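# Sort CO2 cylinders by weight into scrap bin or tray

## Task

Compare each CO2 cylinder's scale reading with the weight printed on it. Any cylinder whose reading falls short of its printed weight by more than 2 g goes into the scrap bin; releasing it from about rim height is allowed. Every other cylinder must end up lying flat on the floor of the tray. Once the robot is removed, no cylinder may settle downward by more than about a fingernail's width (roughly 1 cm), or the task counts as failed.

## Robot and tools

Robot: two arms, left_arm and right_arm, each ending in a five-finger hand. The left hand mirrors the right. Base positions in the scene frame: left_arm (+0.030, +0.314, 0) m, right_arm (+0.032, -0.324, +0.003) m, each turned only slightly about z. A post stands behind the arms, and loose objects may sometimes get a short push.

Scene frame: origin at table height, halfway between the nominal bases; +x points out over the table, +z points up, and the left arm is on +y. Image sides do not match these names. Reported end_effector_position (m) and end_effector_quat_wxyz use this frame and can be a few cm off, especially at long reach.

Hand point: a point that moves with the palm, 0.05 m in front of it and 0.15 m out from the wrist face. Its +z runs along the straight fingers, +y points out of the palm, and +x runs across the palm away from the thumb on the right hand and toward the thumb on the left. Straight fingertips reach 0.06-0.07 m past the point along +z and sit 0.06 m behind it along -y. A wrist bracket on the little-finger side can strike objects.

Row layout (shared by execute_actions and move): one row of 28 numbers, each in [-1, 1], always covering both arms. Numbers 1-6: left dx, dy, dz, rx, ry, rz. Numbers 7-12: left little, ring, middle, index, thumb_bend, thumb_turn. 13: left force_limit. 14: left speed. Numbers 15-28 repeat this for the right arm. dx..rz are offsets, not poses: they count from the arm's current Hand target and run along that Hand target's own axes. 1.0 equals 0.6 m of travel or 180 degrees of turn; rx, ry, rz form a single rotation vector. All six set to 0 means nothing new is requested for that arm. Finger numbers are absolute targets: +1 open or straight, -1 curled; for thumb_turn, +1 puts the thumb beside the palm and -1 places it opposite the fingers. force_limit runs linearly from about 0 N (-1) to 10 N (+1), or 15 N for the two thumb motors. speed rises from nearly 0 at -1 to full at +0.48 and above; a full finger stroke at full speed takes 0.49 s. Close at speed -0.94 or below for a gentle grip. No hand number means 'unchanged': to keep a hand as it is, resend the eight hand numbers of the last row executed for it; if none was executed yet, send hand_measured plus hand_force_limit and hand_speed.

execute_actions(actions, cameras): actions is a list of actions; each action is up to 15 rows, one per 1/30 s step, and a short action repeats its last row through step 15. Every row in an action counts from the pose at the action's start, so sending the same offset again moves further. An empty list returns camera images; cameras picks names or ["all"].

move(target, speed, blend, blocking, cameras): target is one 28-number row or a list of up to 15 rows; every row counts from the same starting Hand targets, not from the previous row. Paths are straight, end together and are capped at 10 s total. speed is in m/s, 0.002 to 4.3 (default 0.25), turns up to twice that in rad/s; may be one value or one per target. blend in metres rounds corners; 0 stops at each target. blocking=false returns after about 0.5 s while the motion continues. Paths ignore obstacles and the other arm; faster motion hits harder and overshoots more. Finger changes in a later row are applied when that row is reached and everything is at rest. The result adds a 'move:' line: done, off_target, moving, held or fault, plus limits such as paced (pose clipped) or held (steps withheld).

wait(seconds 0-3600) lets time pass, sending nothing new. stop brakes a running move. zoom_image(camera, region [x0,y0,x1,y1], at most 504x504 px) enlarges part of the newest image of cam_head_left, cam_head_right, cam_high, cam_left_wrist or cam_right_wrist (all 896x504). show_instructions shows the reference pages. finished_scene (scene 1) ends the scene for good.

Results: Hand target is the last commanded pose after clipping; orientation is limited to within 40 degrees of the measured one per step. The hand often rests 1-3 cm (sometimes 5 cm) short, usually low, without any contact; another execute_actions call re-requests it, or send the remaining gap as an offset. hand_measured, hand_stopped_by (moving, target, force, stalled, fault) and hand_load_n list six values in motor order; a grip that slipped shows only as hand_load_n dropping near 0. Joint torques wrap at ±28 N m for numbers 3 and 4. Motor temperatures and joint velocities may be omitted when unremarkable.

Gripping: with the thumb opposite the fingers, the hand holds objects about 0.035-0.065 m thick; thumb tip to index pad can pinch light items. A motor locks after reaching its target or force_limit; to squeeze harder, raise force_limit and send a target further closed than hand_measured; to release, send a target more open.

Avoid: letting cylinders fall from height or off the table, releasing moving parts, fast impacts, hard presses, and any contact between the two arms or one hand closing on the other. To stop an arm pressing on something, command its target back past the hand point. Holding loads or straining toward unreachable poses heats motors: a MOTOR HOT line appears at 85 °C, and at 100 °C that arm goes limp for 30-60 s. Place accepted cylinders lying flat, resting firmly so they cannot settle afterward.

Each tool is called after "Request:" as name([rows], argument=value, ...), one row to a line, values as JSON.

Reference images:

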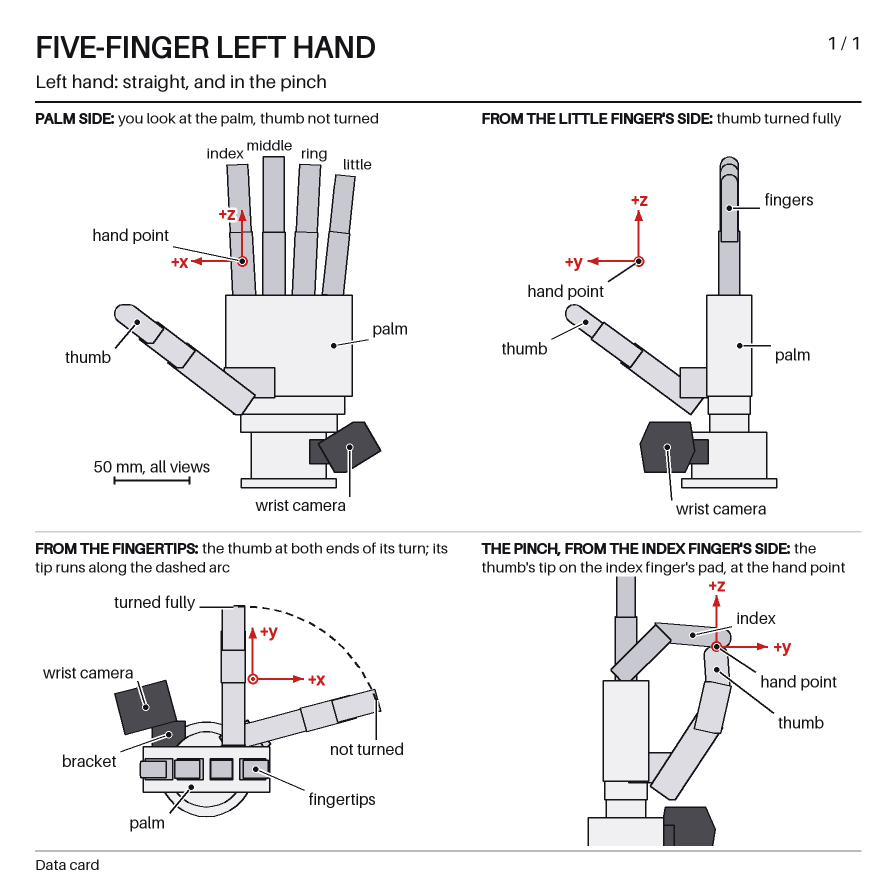

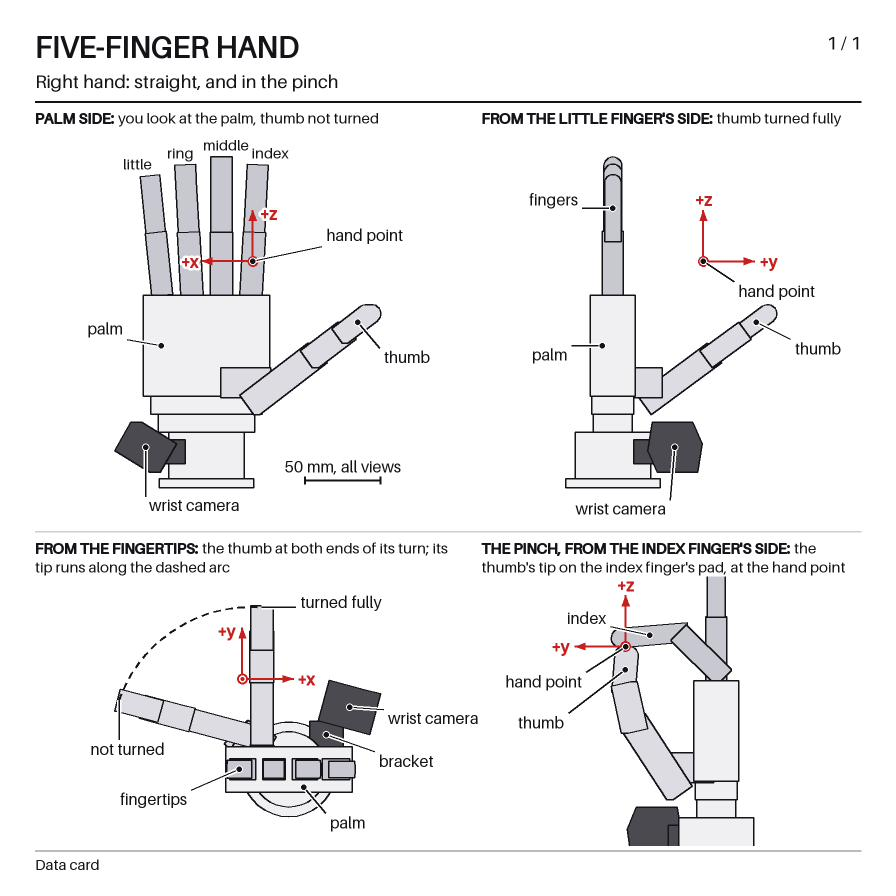

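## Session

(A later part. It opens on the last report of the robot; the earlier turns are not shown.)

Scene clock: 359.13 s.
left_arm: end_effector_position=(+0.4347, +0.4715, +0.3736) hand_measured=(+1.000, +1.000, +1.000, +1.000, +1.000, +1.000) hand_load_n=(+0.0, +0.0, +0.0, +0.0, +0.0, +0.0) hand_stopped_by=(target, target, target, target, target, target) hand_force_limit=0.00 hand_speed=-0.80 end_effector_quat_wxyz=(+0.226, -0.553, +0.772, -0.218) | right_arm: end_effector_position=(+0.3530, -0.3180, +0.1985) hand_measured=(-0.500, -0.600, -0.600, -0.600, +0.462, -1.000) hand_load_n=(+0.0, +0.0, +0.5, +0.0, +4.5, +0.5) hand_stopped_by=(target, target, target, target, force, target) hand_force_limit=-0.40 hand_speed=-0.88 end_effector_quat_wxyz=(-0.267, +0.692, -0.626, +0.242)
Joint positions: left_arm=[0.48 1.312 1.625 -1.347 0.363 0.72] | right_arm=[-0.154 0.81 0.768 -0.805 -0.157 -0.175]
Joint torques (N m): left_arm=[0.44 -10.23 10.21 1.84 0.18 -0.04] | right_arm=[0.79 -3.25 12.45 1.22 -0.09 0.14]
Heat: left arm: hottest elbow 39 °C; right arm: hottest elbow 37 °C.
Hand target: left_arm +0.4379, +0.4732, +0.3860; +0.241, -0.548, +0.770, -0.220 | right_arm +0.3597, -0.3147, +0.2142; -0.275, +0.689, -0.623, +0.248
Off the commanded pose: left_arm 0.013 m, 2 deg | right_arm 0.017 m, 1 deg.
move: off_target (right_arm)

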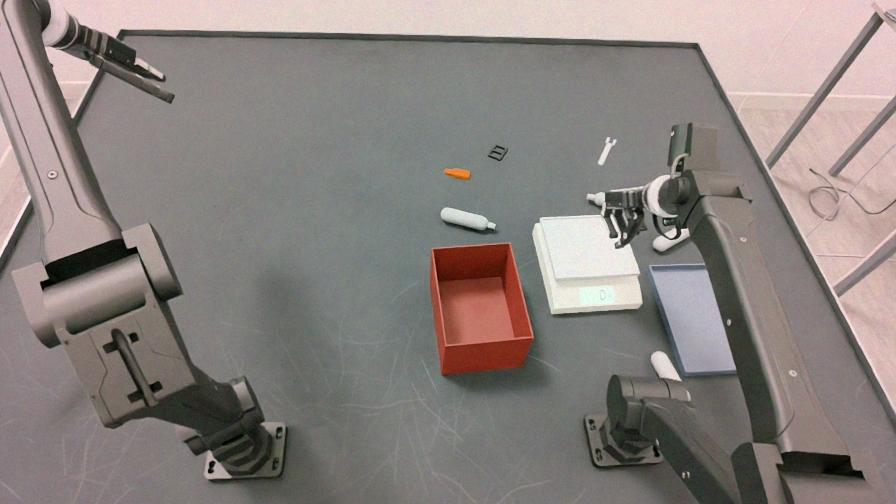

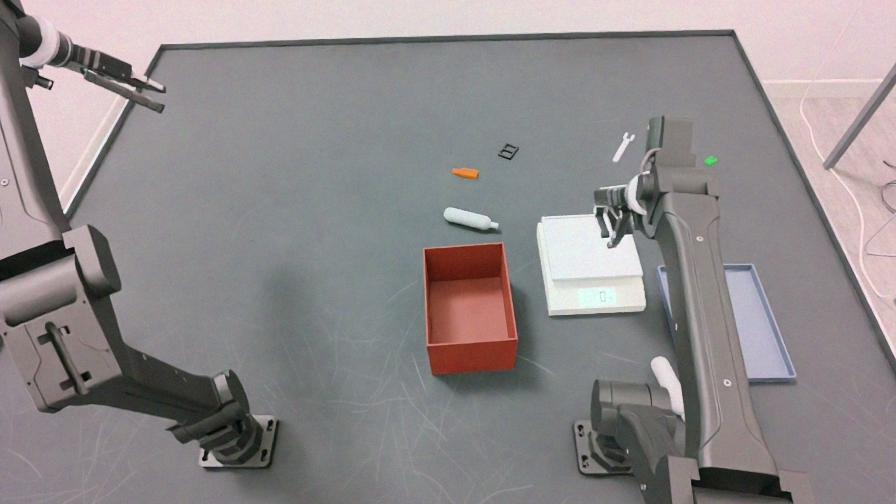

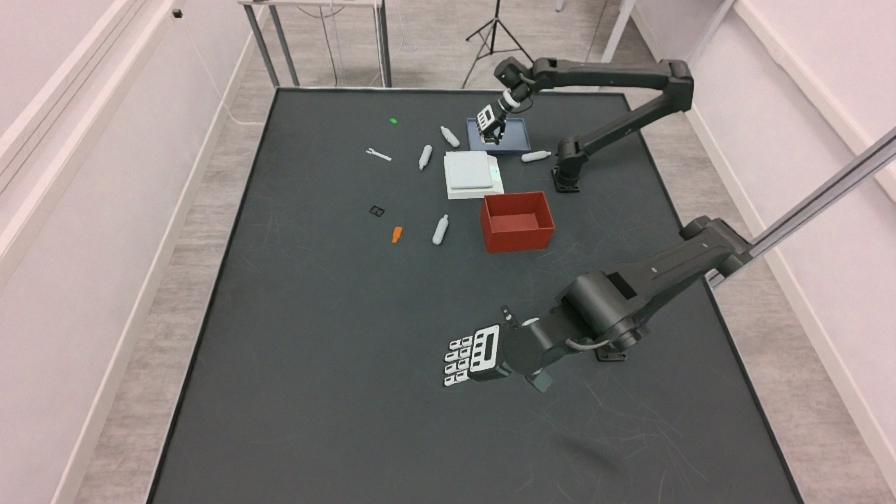

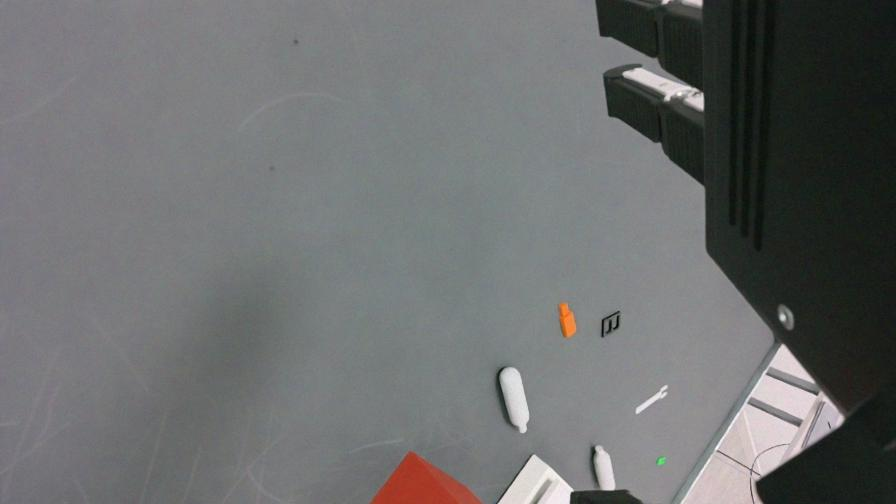

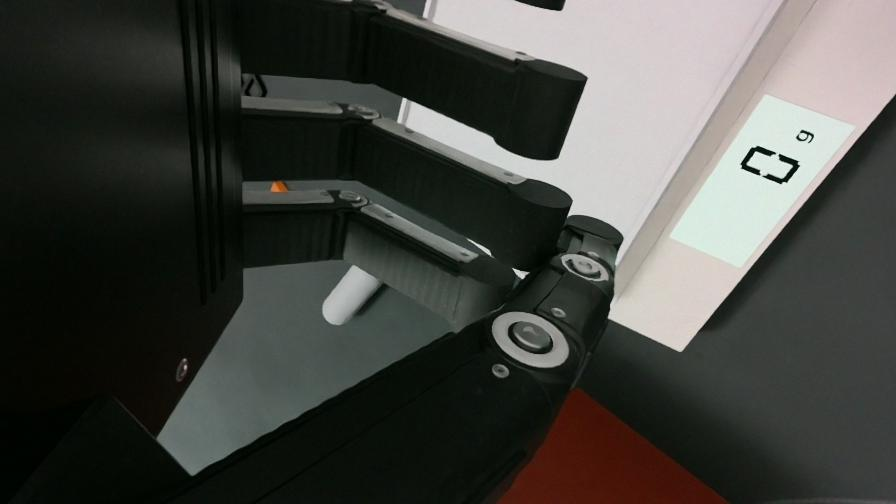

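Request:
move(target=[0,0,0,0,0,0,1,1,1,1,1,1,0,-0.8,0.142,0.1945,-0.267,-0.242,0,0,-1,-1,-1,1,1,1,-0.4,0], cameras=["all"], speed=0.2)

Scene clock: 452.40 s.
left_arm: end_effector_position=(+0.4347, +0.4715, +0.3736) hand_measured=(+1.000, +1.000, +1.000, +1.000, +1.000, +1.000) hand_load_n=(+0.0, +0.0, +0.0, -0.5, +0.0, +0.0) hand_stopped_by=(target, target, target, target, target, target) hand_force_limit=0.00 hand_speed=-0.80 end_effector_quat_wxyz=(+0.226, -0.553, +0.772, -0.218) | right_arm: end_effector_position=(+0.1691, -0.4124, +0.2386) hand_measured=(-1.000, -1.000, -1.000, +1.000, +1.000, +1.000) hand_load_n=(+0.0, +0.0, +0.0, +0.0, +0.0, +0.0) hand_stopped_by=(target, target, target, target, target, target) hand_force_limit=-0.40 hand_speed=0.00 end_effector_quat_wxyz=(+0.002, +0.742, -0.671, -0.011)
Joint positions: left_arm=[0.48 1.312 1.625 -1.347 0.363 0.72] | right_arm=[-0.532 0.943 1.009 -1.66 -0.001 -0.614]
Joint torques (N m): left_arm=[0.44 -10.23 10.22 1.84 0.18 -0.04] | right_arm=[-1.32 -3.02 11.71 0.1 0.07 -0.09]
Heat: left arm: hottest elbow 40 °C; right arm: hottest elbow 41 °C.
Hand target: left_arm +0.4379, +0.4732, +0.3860; +0.241, -0.548, +0.770, -0.220 | right_arm +0.1746, -0.4194, +0.2501; +0.000, +0.742, -0.670, -0.001
Off the commanded pose: left_arm 0.013 m, 2 deg | right_arm 0.014 m, 1 deg.
move: off_target (right_arm)

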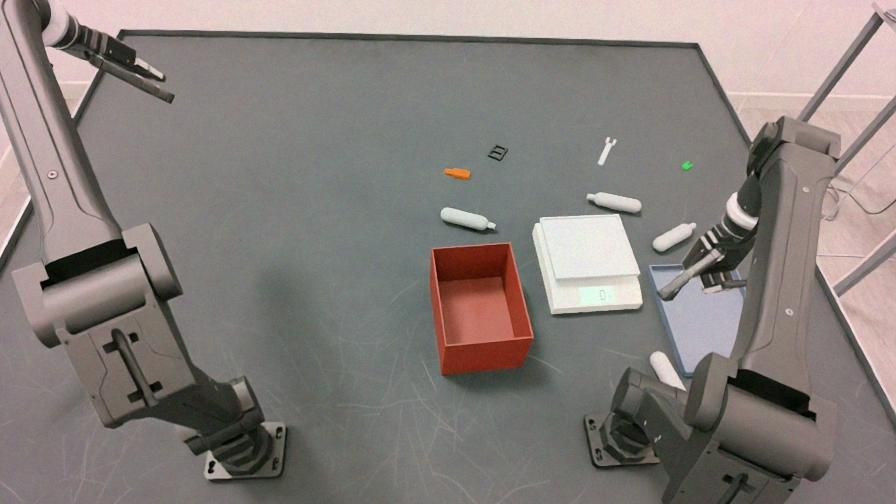

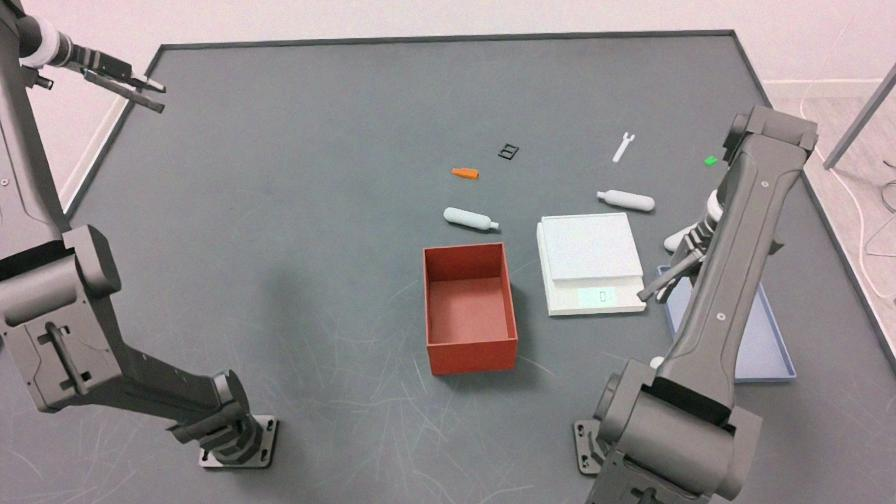

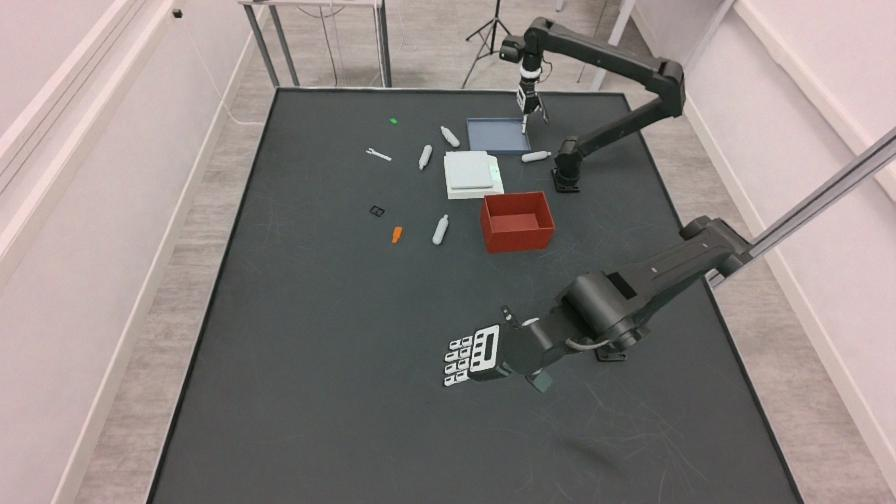

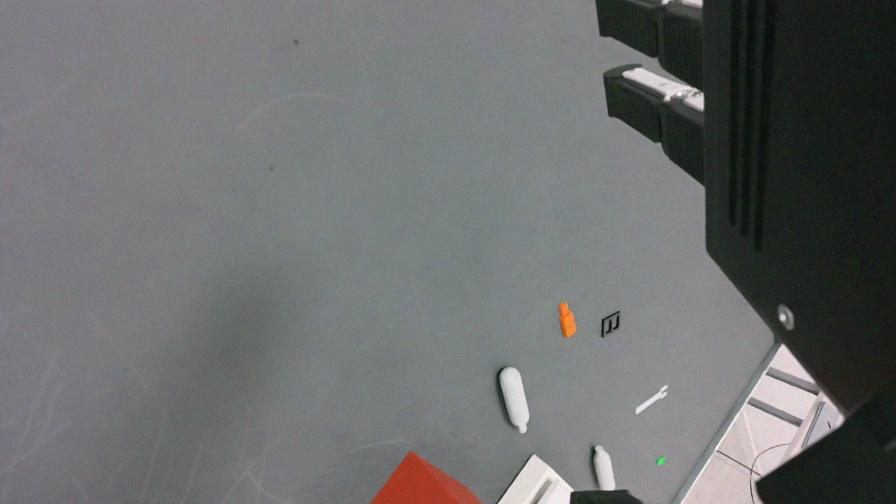

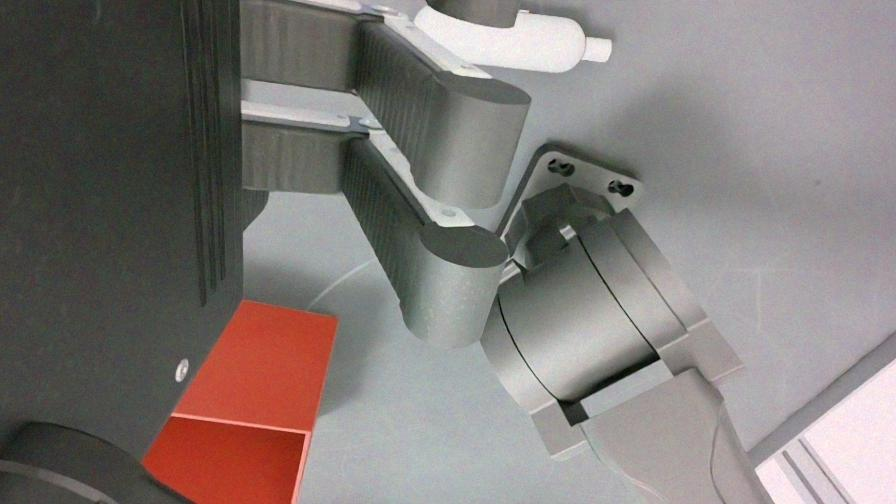

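Request:
move(target=[0,0,0,0,0,0,1,1,1,1,1,1,0,-0.8,0.135,0.19,0,0,0,0,-1,-1,-1,1,1,-1,-0.4,0], cameras=["cam_head_left","cam_high","cam_right_wrist"], speed=0.15)

Request:
zoom_image(camera="cam_high", region=[460, 80, 640, 220])

Scene clock: 487.87 s.
left_arm: end_effector_position=(+0.4347, +0.4715, +0.3736) hand_measured=(+1.000, +1.000, +1.000, +1.000, +1.000, +1.000) hand_load_n=(+0.0, +0.0, +0.0, +0.0, +0.0, +0.0) hand_stopped_by=(target, target, target, target, target, target) hand_force_limit=0.00 hand_speed=-0.80 end_effector_quat_wxyz=(+0.226, -0.553, +0.772, -0.218) | right_arm: end_effector_position=(+0.0670, -0.5017, +0.2407) hand_measured=(-1.000, -1.000, -1.000, +1.000, +1.000, -1.000) hand_load_n=(+0.0, +0.0, +0.5, -0.5, +0.0, +0.0) hand_stopped_by=(target, target, target, target, target, target) hand_force_limit=-0.40 hand_speed=0.00 end_effector_quat_wxyz=(-0.003, +0.742, -0.670, -0.015)
Joint positions: left_arm=[0.48 1.312 1.625 -1.347 0.363 0.72] | right_arm=[-1.133 0.935 1.009 -1.675 0.005 -1.215]
Joint torques (N m): left_arm=[0.44 -10.29 10.22 1.83 0.19 -0.04] | right_arm=[-1.32 -3.08 11.36 0.53 -0.08 -0.09]
Motor temperatures (°C): left_arm=[23 28 40 23 22 21] | right_arm=[23 26 43 20 23 22]
Heat: left arm: hottest elbow 40 °C; right arm: hottest elbow 43 °C.
Hand target: left_arm +0.4379, +0.4732, +0.3860; +0.241, -0.548, +0.770, -0.220 | right_arm +0.0693, -0.5116, +0.2502; +0.000, +0.742, -0.670, -0.001
Off the commanded pose: left_arm 0.013 m, 2 deg | right_arm 0.014 m, 2 deg.
move: off_target (right_arm)

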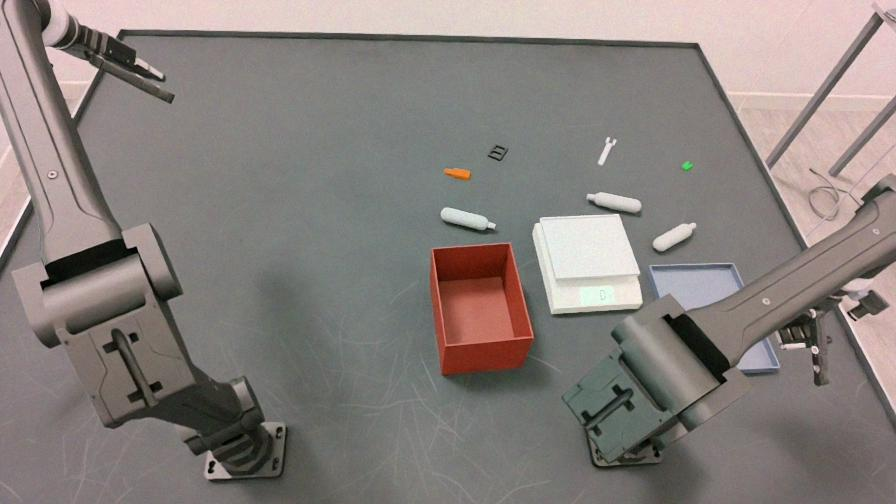

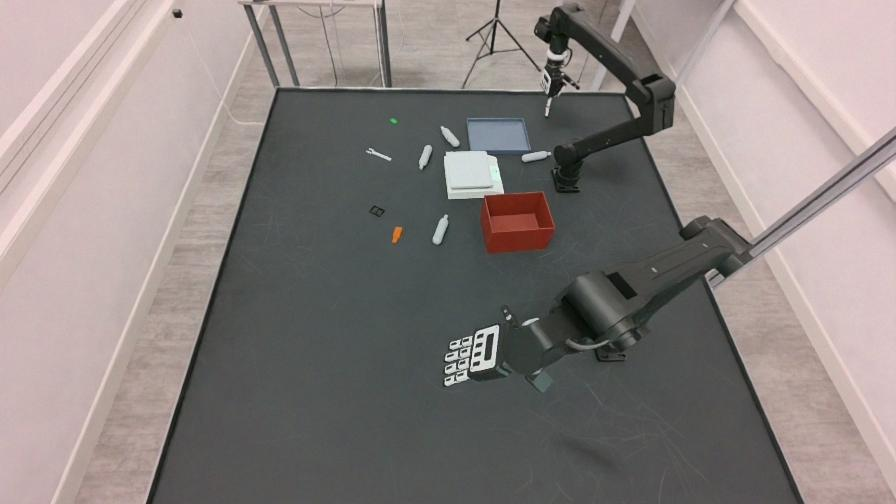

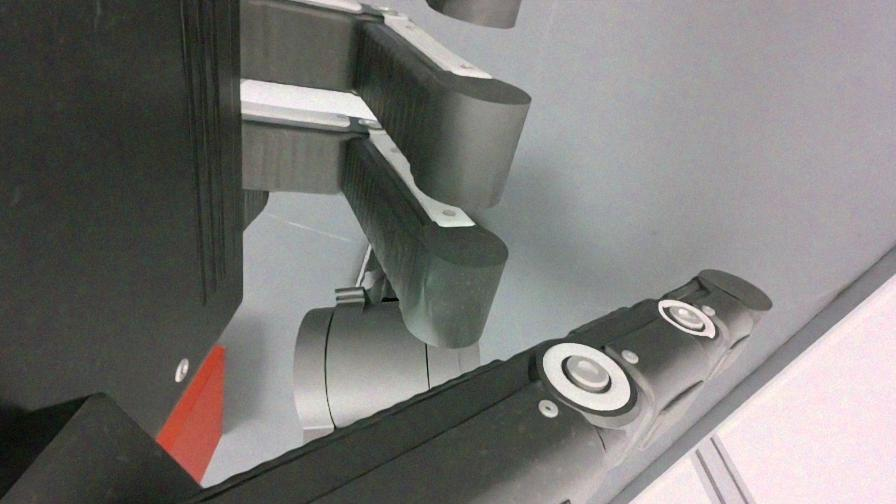

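Scaled by 2.800 from the camera's image (finer frame: 1280x720).

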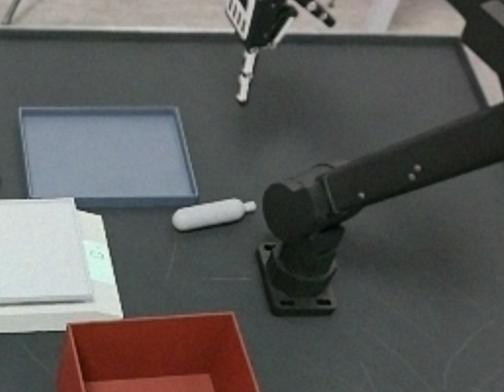

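Request:
move(target=[0,0,0,0,0,0,1,1,1,1,1,1,0,-0.8,0,0,0.22,0,0,0,-1,-1,-1,1,1,-1,-0.4,0], cameras=["cam_head_left","cam_high","cam_right_wrist"], speed=0.15)

Request:
zoom_image(camera="cam_high", region=[460, 80, 640, 220])

Scene clock: 494.37 s.
left_arm: end_effector_position=(+0.4347, +0.4715, +0.3736) hand_measured=(+1.000, +1.000, +1.000, +1.000, +1.000, +1.000) hand_load_n=(+0.0, +0.0, +0.0, +0.0, +0.0, +0.0) hand_stopped_by=(target, target, target, target, target, target) hand_force_limit=0.00 hand_speed=-0.80 end_effector_quat_wxyz=(+0.226, -0.553, +0.772, -0.218) | right_arm: end_effector_position=(+0.0701, -0.5084, +0.1196) hand_measured=(-1.000, -1.000, -1.000, +1.000, +1.000, -1.000) hand_load_n=(+0.0, +0.5, +0.0, +0.0, +0.0, +0.0) hand_stopped_by=(target, target, target, target, target, target) hand_force_limit=-0.40 hand_speed=0.00 end_effector_quat_wxyz=(+0.001, +0.742, -0.670, -0.003)
Joint positions: left_arm=[0.48 1.312 1.625 -1.347 0.363 0.72] | right_arm=[-1.134 0.969 0.713 -1.319 0.004 -1.217]
Joint torques (N m): left_arm=[0.44 -10.17 10.22 1.85 0.19 -0.04] | right_arm=[-1.32 -3.37 8.38 0.77 -0.07 -0.09]
Heat: left arm: hottest elbow 40 °C; right arm: hottest elbow 43 °C.
Hand target: left_arm +0.4379, +0.4732, +0.3860; +0.241, -0.548, +0.770, -0.220 | right_arm +0.0691, -0.5116, +0.1182; +0.000, +0.742, -0.670, -0.001
Off the commanded pose: left_arm 0.013 m, 2 deg | right_arm 0.004 m, 0 deg.
move: done

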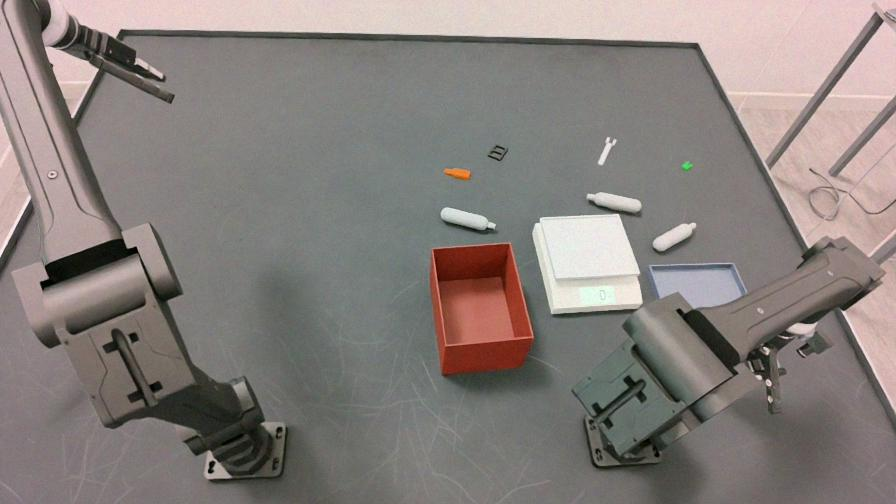

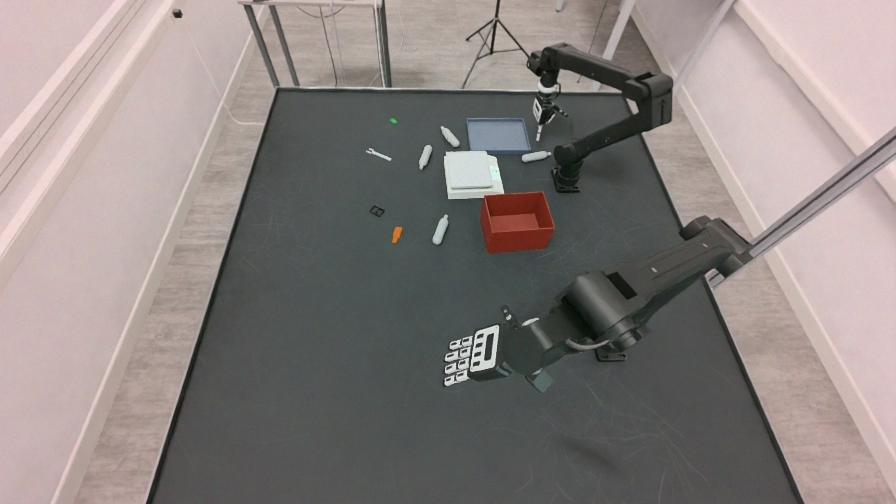

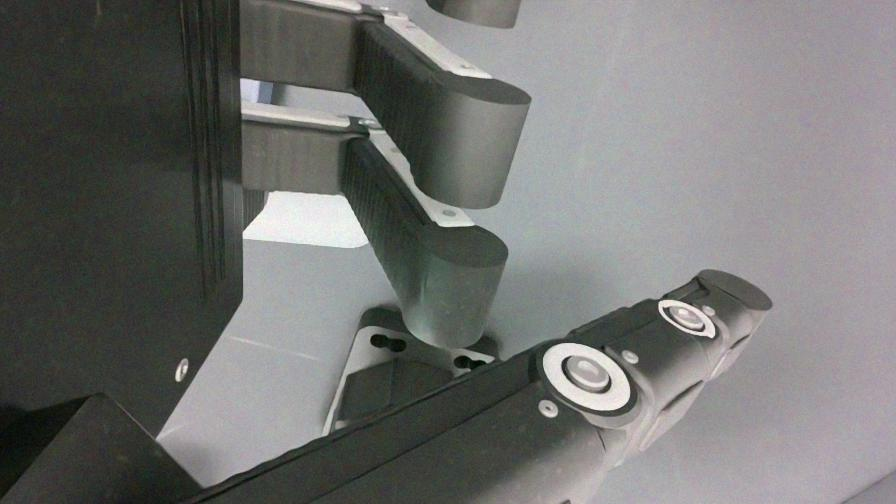

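Scaled by 2.800 from the camera's image (finer frame: 1280x720).

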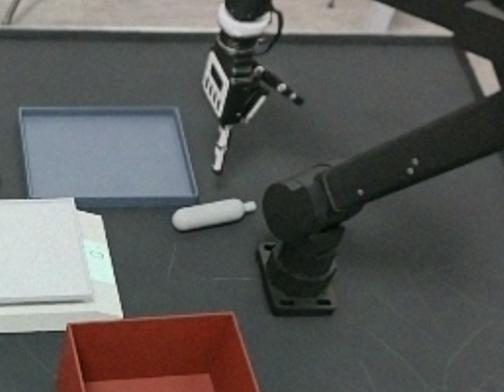

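Request:
move([
  [0,0,0,0,0,0,1,1,1,1,1,1,0,-0.8,0,0,0.025,0,0,0,-1,-1,-1,1,1,-1,-0.4,0],
  [0,0,0,0,0,0,1,1,1,1,1,1,0,-0.8,-0.067,-0.007,0.025,0,0,0,-1,-1,-1,1,1,-1,-0.4,0],
], cameras=["cam_high"], speed=0.08)

Request:
zoom_image(camera="cam_high", region=[460, 80, 640, 220])

Scene clock: 499.60 s.
left_arm: end_effector_position=(+0.4347, +0.4715, +0.3736) hand_measured=(+1.000, +1.000, +1.000, +1.000, +1.000, +1.000) hand_load_n=(+0.0, +0.0, -0.5, +0.0, +0.0, +0.0) hand_stopped_by=(target, target, target, target, target, target) hand_force_limit=0.00 hand_speed=-0.80 end_effector_quat_wxyz=(+0.226, -0.553, +0.772, -0.218) | right_arm: end_effector_position=(+0.0683, -0.4752, +0.1033) hand_measured=(-1.000, -1.000, -1.000, +1.000, +1.000, -1.000) hand_load_n=(+0.0, +0.0, +0.0, +0.0, +0.0, +0.0) hand_stopped_by=(target, target, target, target, target, target) hand_force_limit=-0.40 hand_speed=0.00 end_effector_quat_wxyz=(+0.002, +0.743, -0.670, +0.002)
Joint positions: left_arm=[0.48 1.312 1.625 -1.347 0.363 0.72] | right_arm=[-1.071 0.872 0.619 -1.312 0.003 -1.155]
Joint torques (N m): left_arm=[0.38 -10.17 10.22 1.84 0.19 -0.04] | right_arm=[0.91 -2.73 8.16 0.17 -0.03 0.18]
Heat: left arm: hottest elbow 40 °C; right arm: hottest elbow 42 °C.
Hand target: left_arm +0.4379, +0.4732, +0.3860; +0.241, -0.548, +0.770, -0.220 | right_arm +0.0693, -0.4711, +0.1033; +0.000, +0.742, -0.670, -0.001
Off the commanded pose: left_arm 0.013 m, 2 deg | right_arm 0.004 m, 0 deg.
move: done

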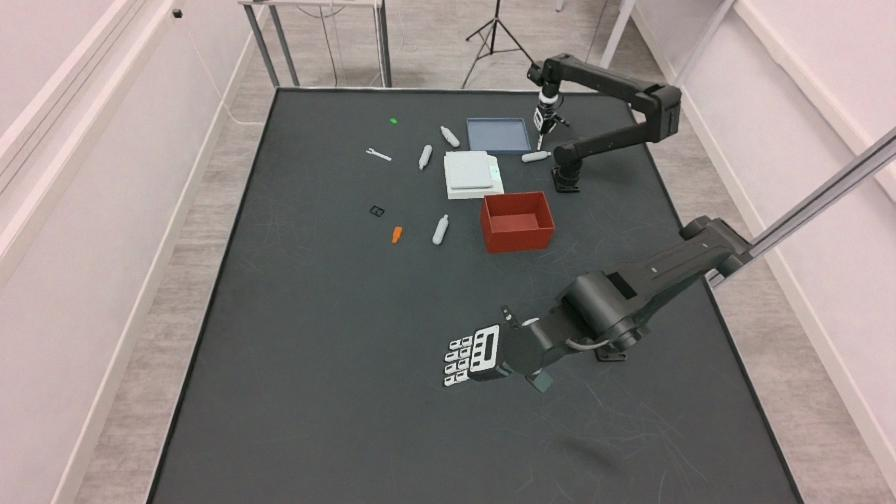

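Scaled by 2.800 from the camera's image (finer frame: 1280x720).

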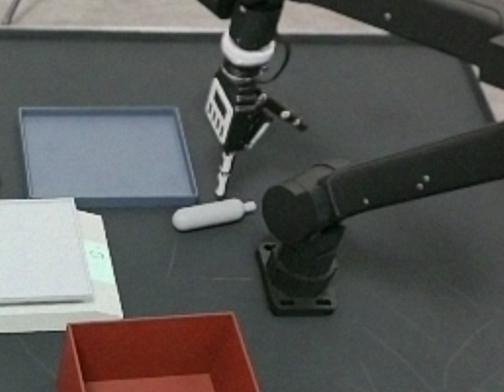

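Request:
move(target=[0,0,0,0,0,0,1,1,1,1,1,1,0,-0.8,-0.07,-0.007,0,0,0,0,-1,-1,-1,1,1,-1,-0.4,0], cameras=["cam_high","cam_right_wrist"], speed=0.04)

Request:
zoom_image(camera="cam_high", region=[460, 80, 640, 220])

Scene clock: 504.17 s.
left_arm: end_effector_position=(+0.4347, +0.4715, +0.3736) hand_measured=(+1.000, +1.000, +1.000, +1.000, +1.000, +1.000) hand_load_n=(+0.0, +0.0, +0.0, +0.0, +0.0, +0.0) hand_stopped_by=(target, target, target, target, target, target) hand_force_limit=0.00 hand_speed=-0.80 end_effector_quat_wxyz=(+0.226, -0.553, +0.772, -0.218) | right_arm: end_effector_position=(+0.0689, -0.4333, +0.1048) hand_measured=(-1.000, -1.000, -1.000, +1.000, +1.000, -1.000) hand_load_n=(+0.0, +0.0, +0.0, -1.5, -0.5, +0.5) hand_stopped_by=(target, target, target, target, target, target) hand_force_limit=-0.40 hand_speed=0.00 end_effector_quat_wxyz=(+0.002, +0.743, -0.670, +0.003)
Joint positions: left_arm=[0.48 1.312 1.625 -1.347 0.363 0.72] | right_arm=[-0.942 0.744 0.568 -1.39 0.003 -1.027]
Joint torques (N m): left_arm=[0.32 -10.23 10.24 1.81 0.19 -0.04] | right_arm=[1.03 -1.08 8.02 0.28 -0.04 0.21]
Heat: left arm: hottest elbow 40 °C; right arm: hottest elbow 42 °C.
Hand target: left_arm +0.4379, +0.4732, +0.3860; +0.241, -0.548, +0.770, -0.220 | right_arm +0.0692, -0.4289, +0.1033; +0.000, +0.742, -0.670, -0.001
Off the commanded pose: left_arm 0.013 m, 2 deg | right_arm 0.005 m, 0 deg.
move: done

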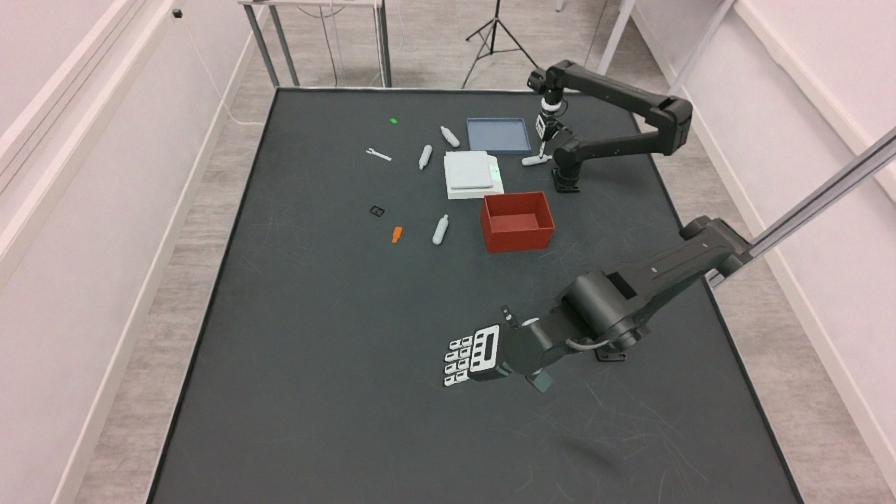

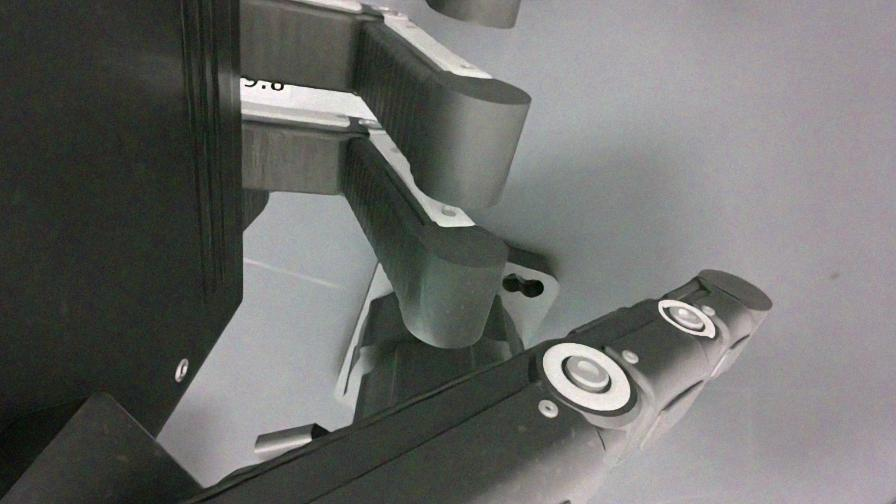

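Scaled by 2.800 from the camera's image (finer frame: 1280x720).

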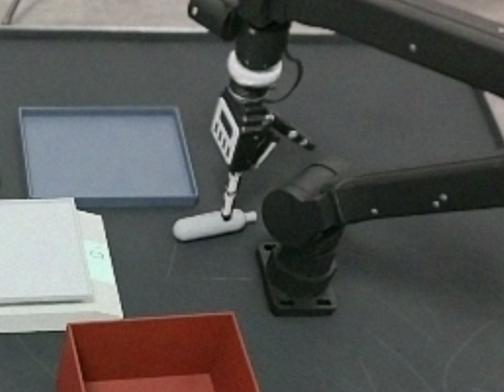

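Request:
move(target=[0,0,0,0,0,0,1,1,1,1,1,1,0,-0.8,-0.042,-0.004,0,0,0,0,-1,-1,-1,1,1,-1,-0.4,0], cameras=["cam_high"], speed=0.04)

Request:
zoom_image(camera="cam_high", region=[460, 80, 640, 220])

Scene clock: 508.27 s.
left_arm: end_effector_position=(+0.4347, +0.4715, +0.3736) hand_measured=(+1.000, +1.000, +1.000, +1.000, +1.000, +1.000) hand_load_n=(+0.0, +0.0, +0.0, +0.0, -0.5, +0.0) hand_stopped_by=(target, target, target, target, target, target) hand_force_limit=0.00 hand_speed=-0.80 end_effector_quat_wxyz=(+0.226, -0.553, +0.772, -0.218) | right_arm: end_effector_position=(+0.0694, -0.4073, +0.1035) hand_measured=(-1.000, -1.000, -1.000, +1.000, +1.000, -1.000) hand_load_n=(+0.0, +0.0, +0.0, +0.0, +0.0, +0.0) hand_stopped_by=(target, target, target, target, target, target) hand_force_limit=-0.40 hand_speed=0.00 end_effector_quat_wxyz=(+0.001, +0.743, -0.670, +0.001)
Joint positions: left_arm=[0.48 1.312 1.625 -1.347 0.363 0.72] | right_arm=[-0.834 0.671 0.539 -1.435 0.002 -0.918]
Joint torques (N m): left_arm=[0.38 -10.23 10.21 1.84 0.19 -0.05] | right_arm=[0.85 -0.38 8.31 0.2 -0.03 0.18]
Heat: left arm: hottest elbow 40 °C; right arm: hottest elbow 41 °C.
Hand target: left_arm +0.4379, +0.4732, +0.3860; +0.241, -0.548, +0.770, -0.220 | right_arm +0.0690, -0.4036, +0.1032; +0.000, +0.742, -0.670, -0.001
Off the commanded pose: left_arm 0.013 m, 2 deg | right_arm 0.004 m, 0 deg.
move: done

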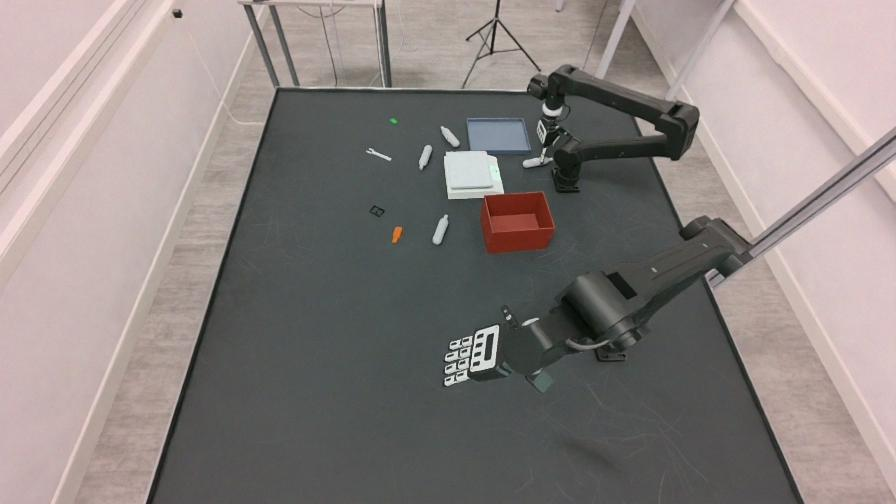

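Scaled by 2.800 from the camera's image (finer frame: 1280x720).

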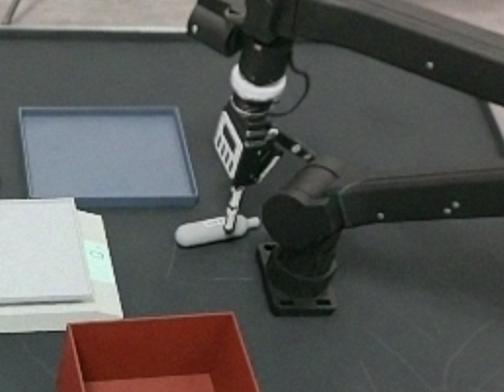

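Request:
move([
  [0,0,0,0,0,0,1,1,1,1,1,1,0,-0.8,0.02,0.0,0,0,0,0,-1,-1,-1,1,1,-1,-0.4,0],
  [0,0,0,0,0,0,1,1,1,1,1,1,0,-0.8,0.02,0,-0.1167,0,0,0,-1,-1,-1,1,1,-1,-0.4,0],
  [0,0,0,0,0,0,1,1,1,1,1,1,0,-0.8,-0.245,-0.1015,-0.1167,0,0,0,1,1,1,1,1,1,-0.4,0],
], cameras=["cam_high","cam_right_wrist","cam_head_left"], speed=0.15)

Request:
zoom_image(camera="cam_high", region=[460, 80, 640, 220])

Scene clock: 560.77 s.
left_arm: end_effector_position=(+0.4347, +0.4715, +0.3736) hand_measured=(+1.000, +1.000, +1.000, +1.000, +1.000, +1.000) hand_load_n=(+0.0, +0.0, +0.0, +0.0, -0.5, +0.0) hand_stopped_by=(target, target, target, target, target, target) hand_force_limit=0.00 hand_speed=-0.80 end_effector_quat_wxyz=(+0.226, -0.553, +0.772, -0.218) | right_arm: end_effector_position=(+0.1051, -0.2556, +0.1633) hand_measured=(+1.000, +1.000, +1.000, +1.000, +1.000, +1.000) hand_load_n=(+0.0, +0.0, +0.0, +0.0, +0.0, +0.0) hand_stopped_by=(target, target, target, target, target, target) hand_force_limit=-0.40 hand_speed=0.00 end_effector_quat_wxyz=(+0.015, +0.742, -0.671, -0.011)
Joint positions: left_arm=[0.48 1.312 1.625 -1.347 0.363 0.72] | right_arm=[0.292 0.682 0.693 -1.618 -0.005 0.209]
Joint torques (N m): left_arm=[0.38 -10.11 10.22 1.85 0.19 -0.05] | right_arm=[0.97 0.21 11.32 0.61 0.07 0.17]
Motor temperatures (°C): left_arm=[22 28 41 23 22 21] | right_arm=[23 26 38 20 23 22]
Heat: left arm: hottest elbow 41 °C; right arm: hottest elbow 38 °C.
Hand target: left_arm +0.4379, +0.4732, +0.3860; +0.241, -0.548, +0.770, -0.220 | right_arm +0.1148, -0.2512, +0.1734; +0.000, +0.742, -0.670, -0.001
Off the commanded pose: left_arm 0.013 m, 2 deg | right_arm 0.015 m, 2 deg.
move: off_target (right_arm); target 3's new numbers were sent with right_arm's hand 0.015 m and 2 deg from that target
Images, in order (width x height): cam_head_left 896x504, cam_high 896x504, cam_right_wrist 896x504.

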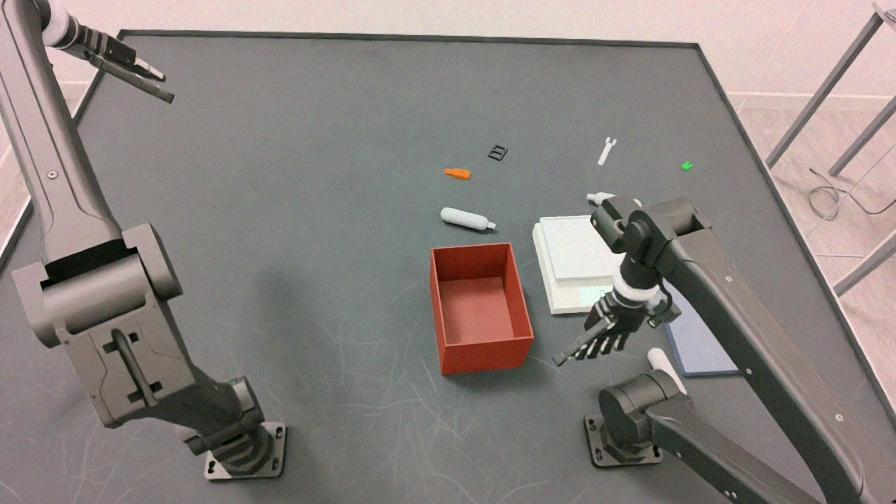

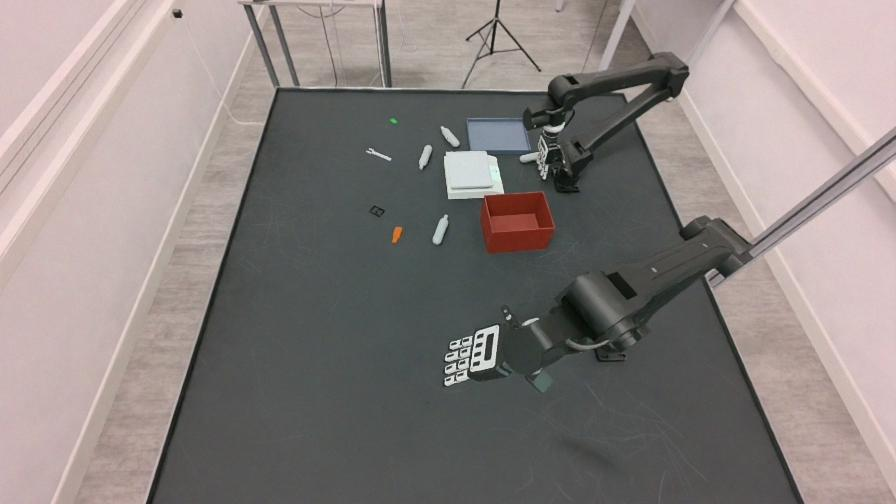

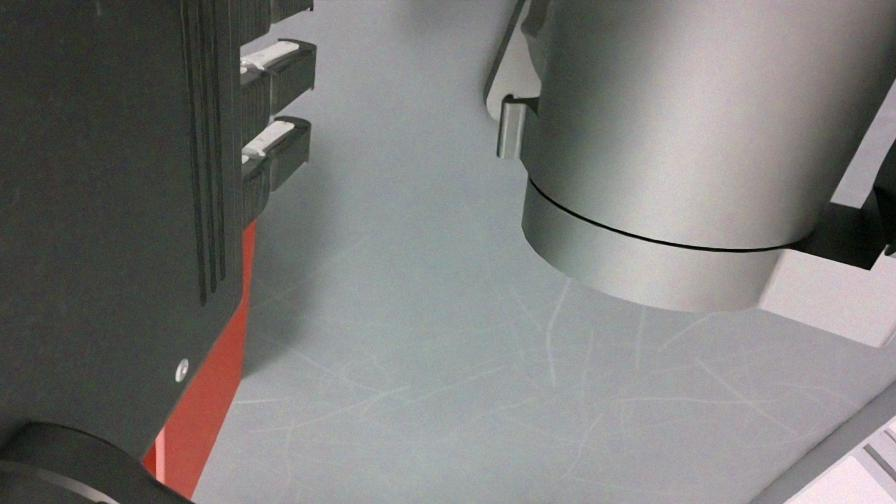

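Scaled by 2.800 from the camera's image (finer frame: 1280x720).

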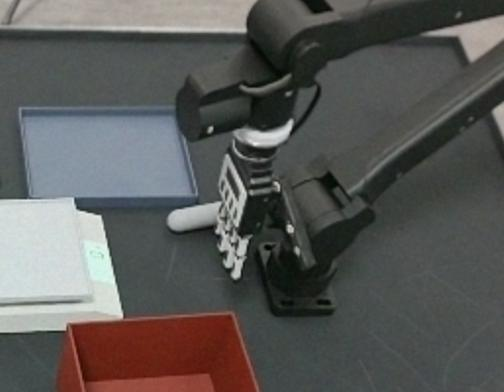

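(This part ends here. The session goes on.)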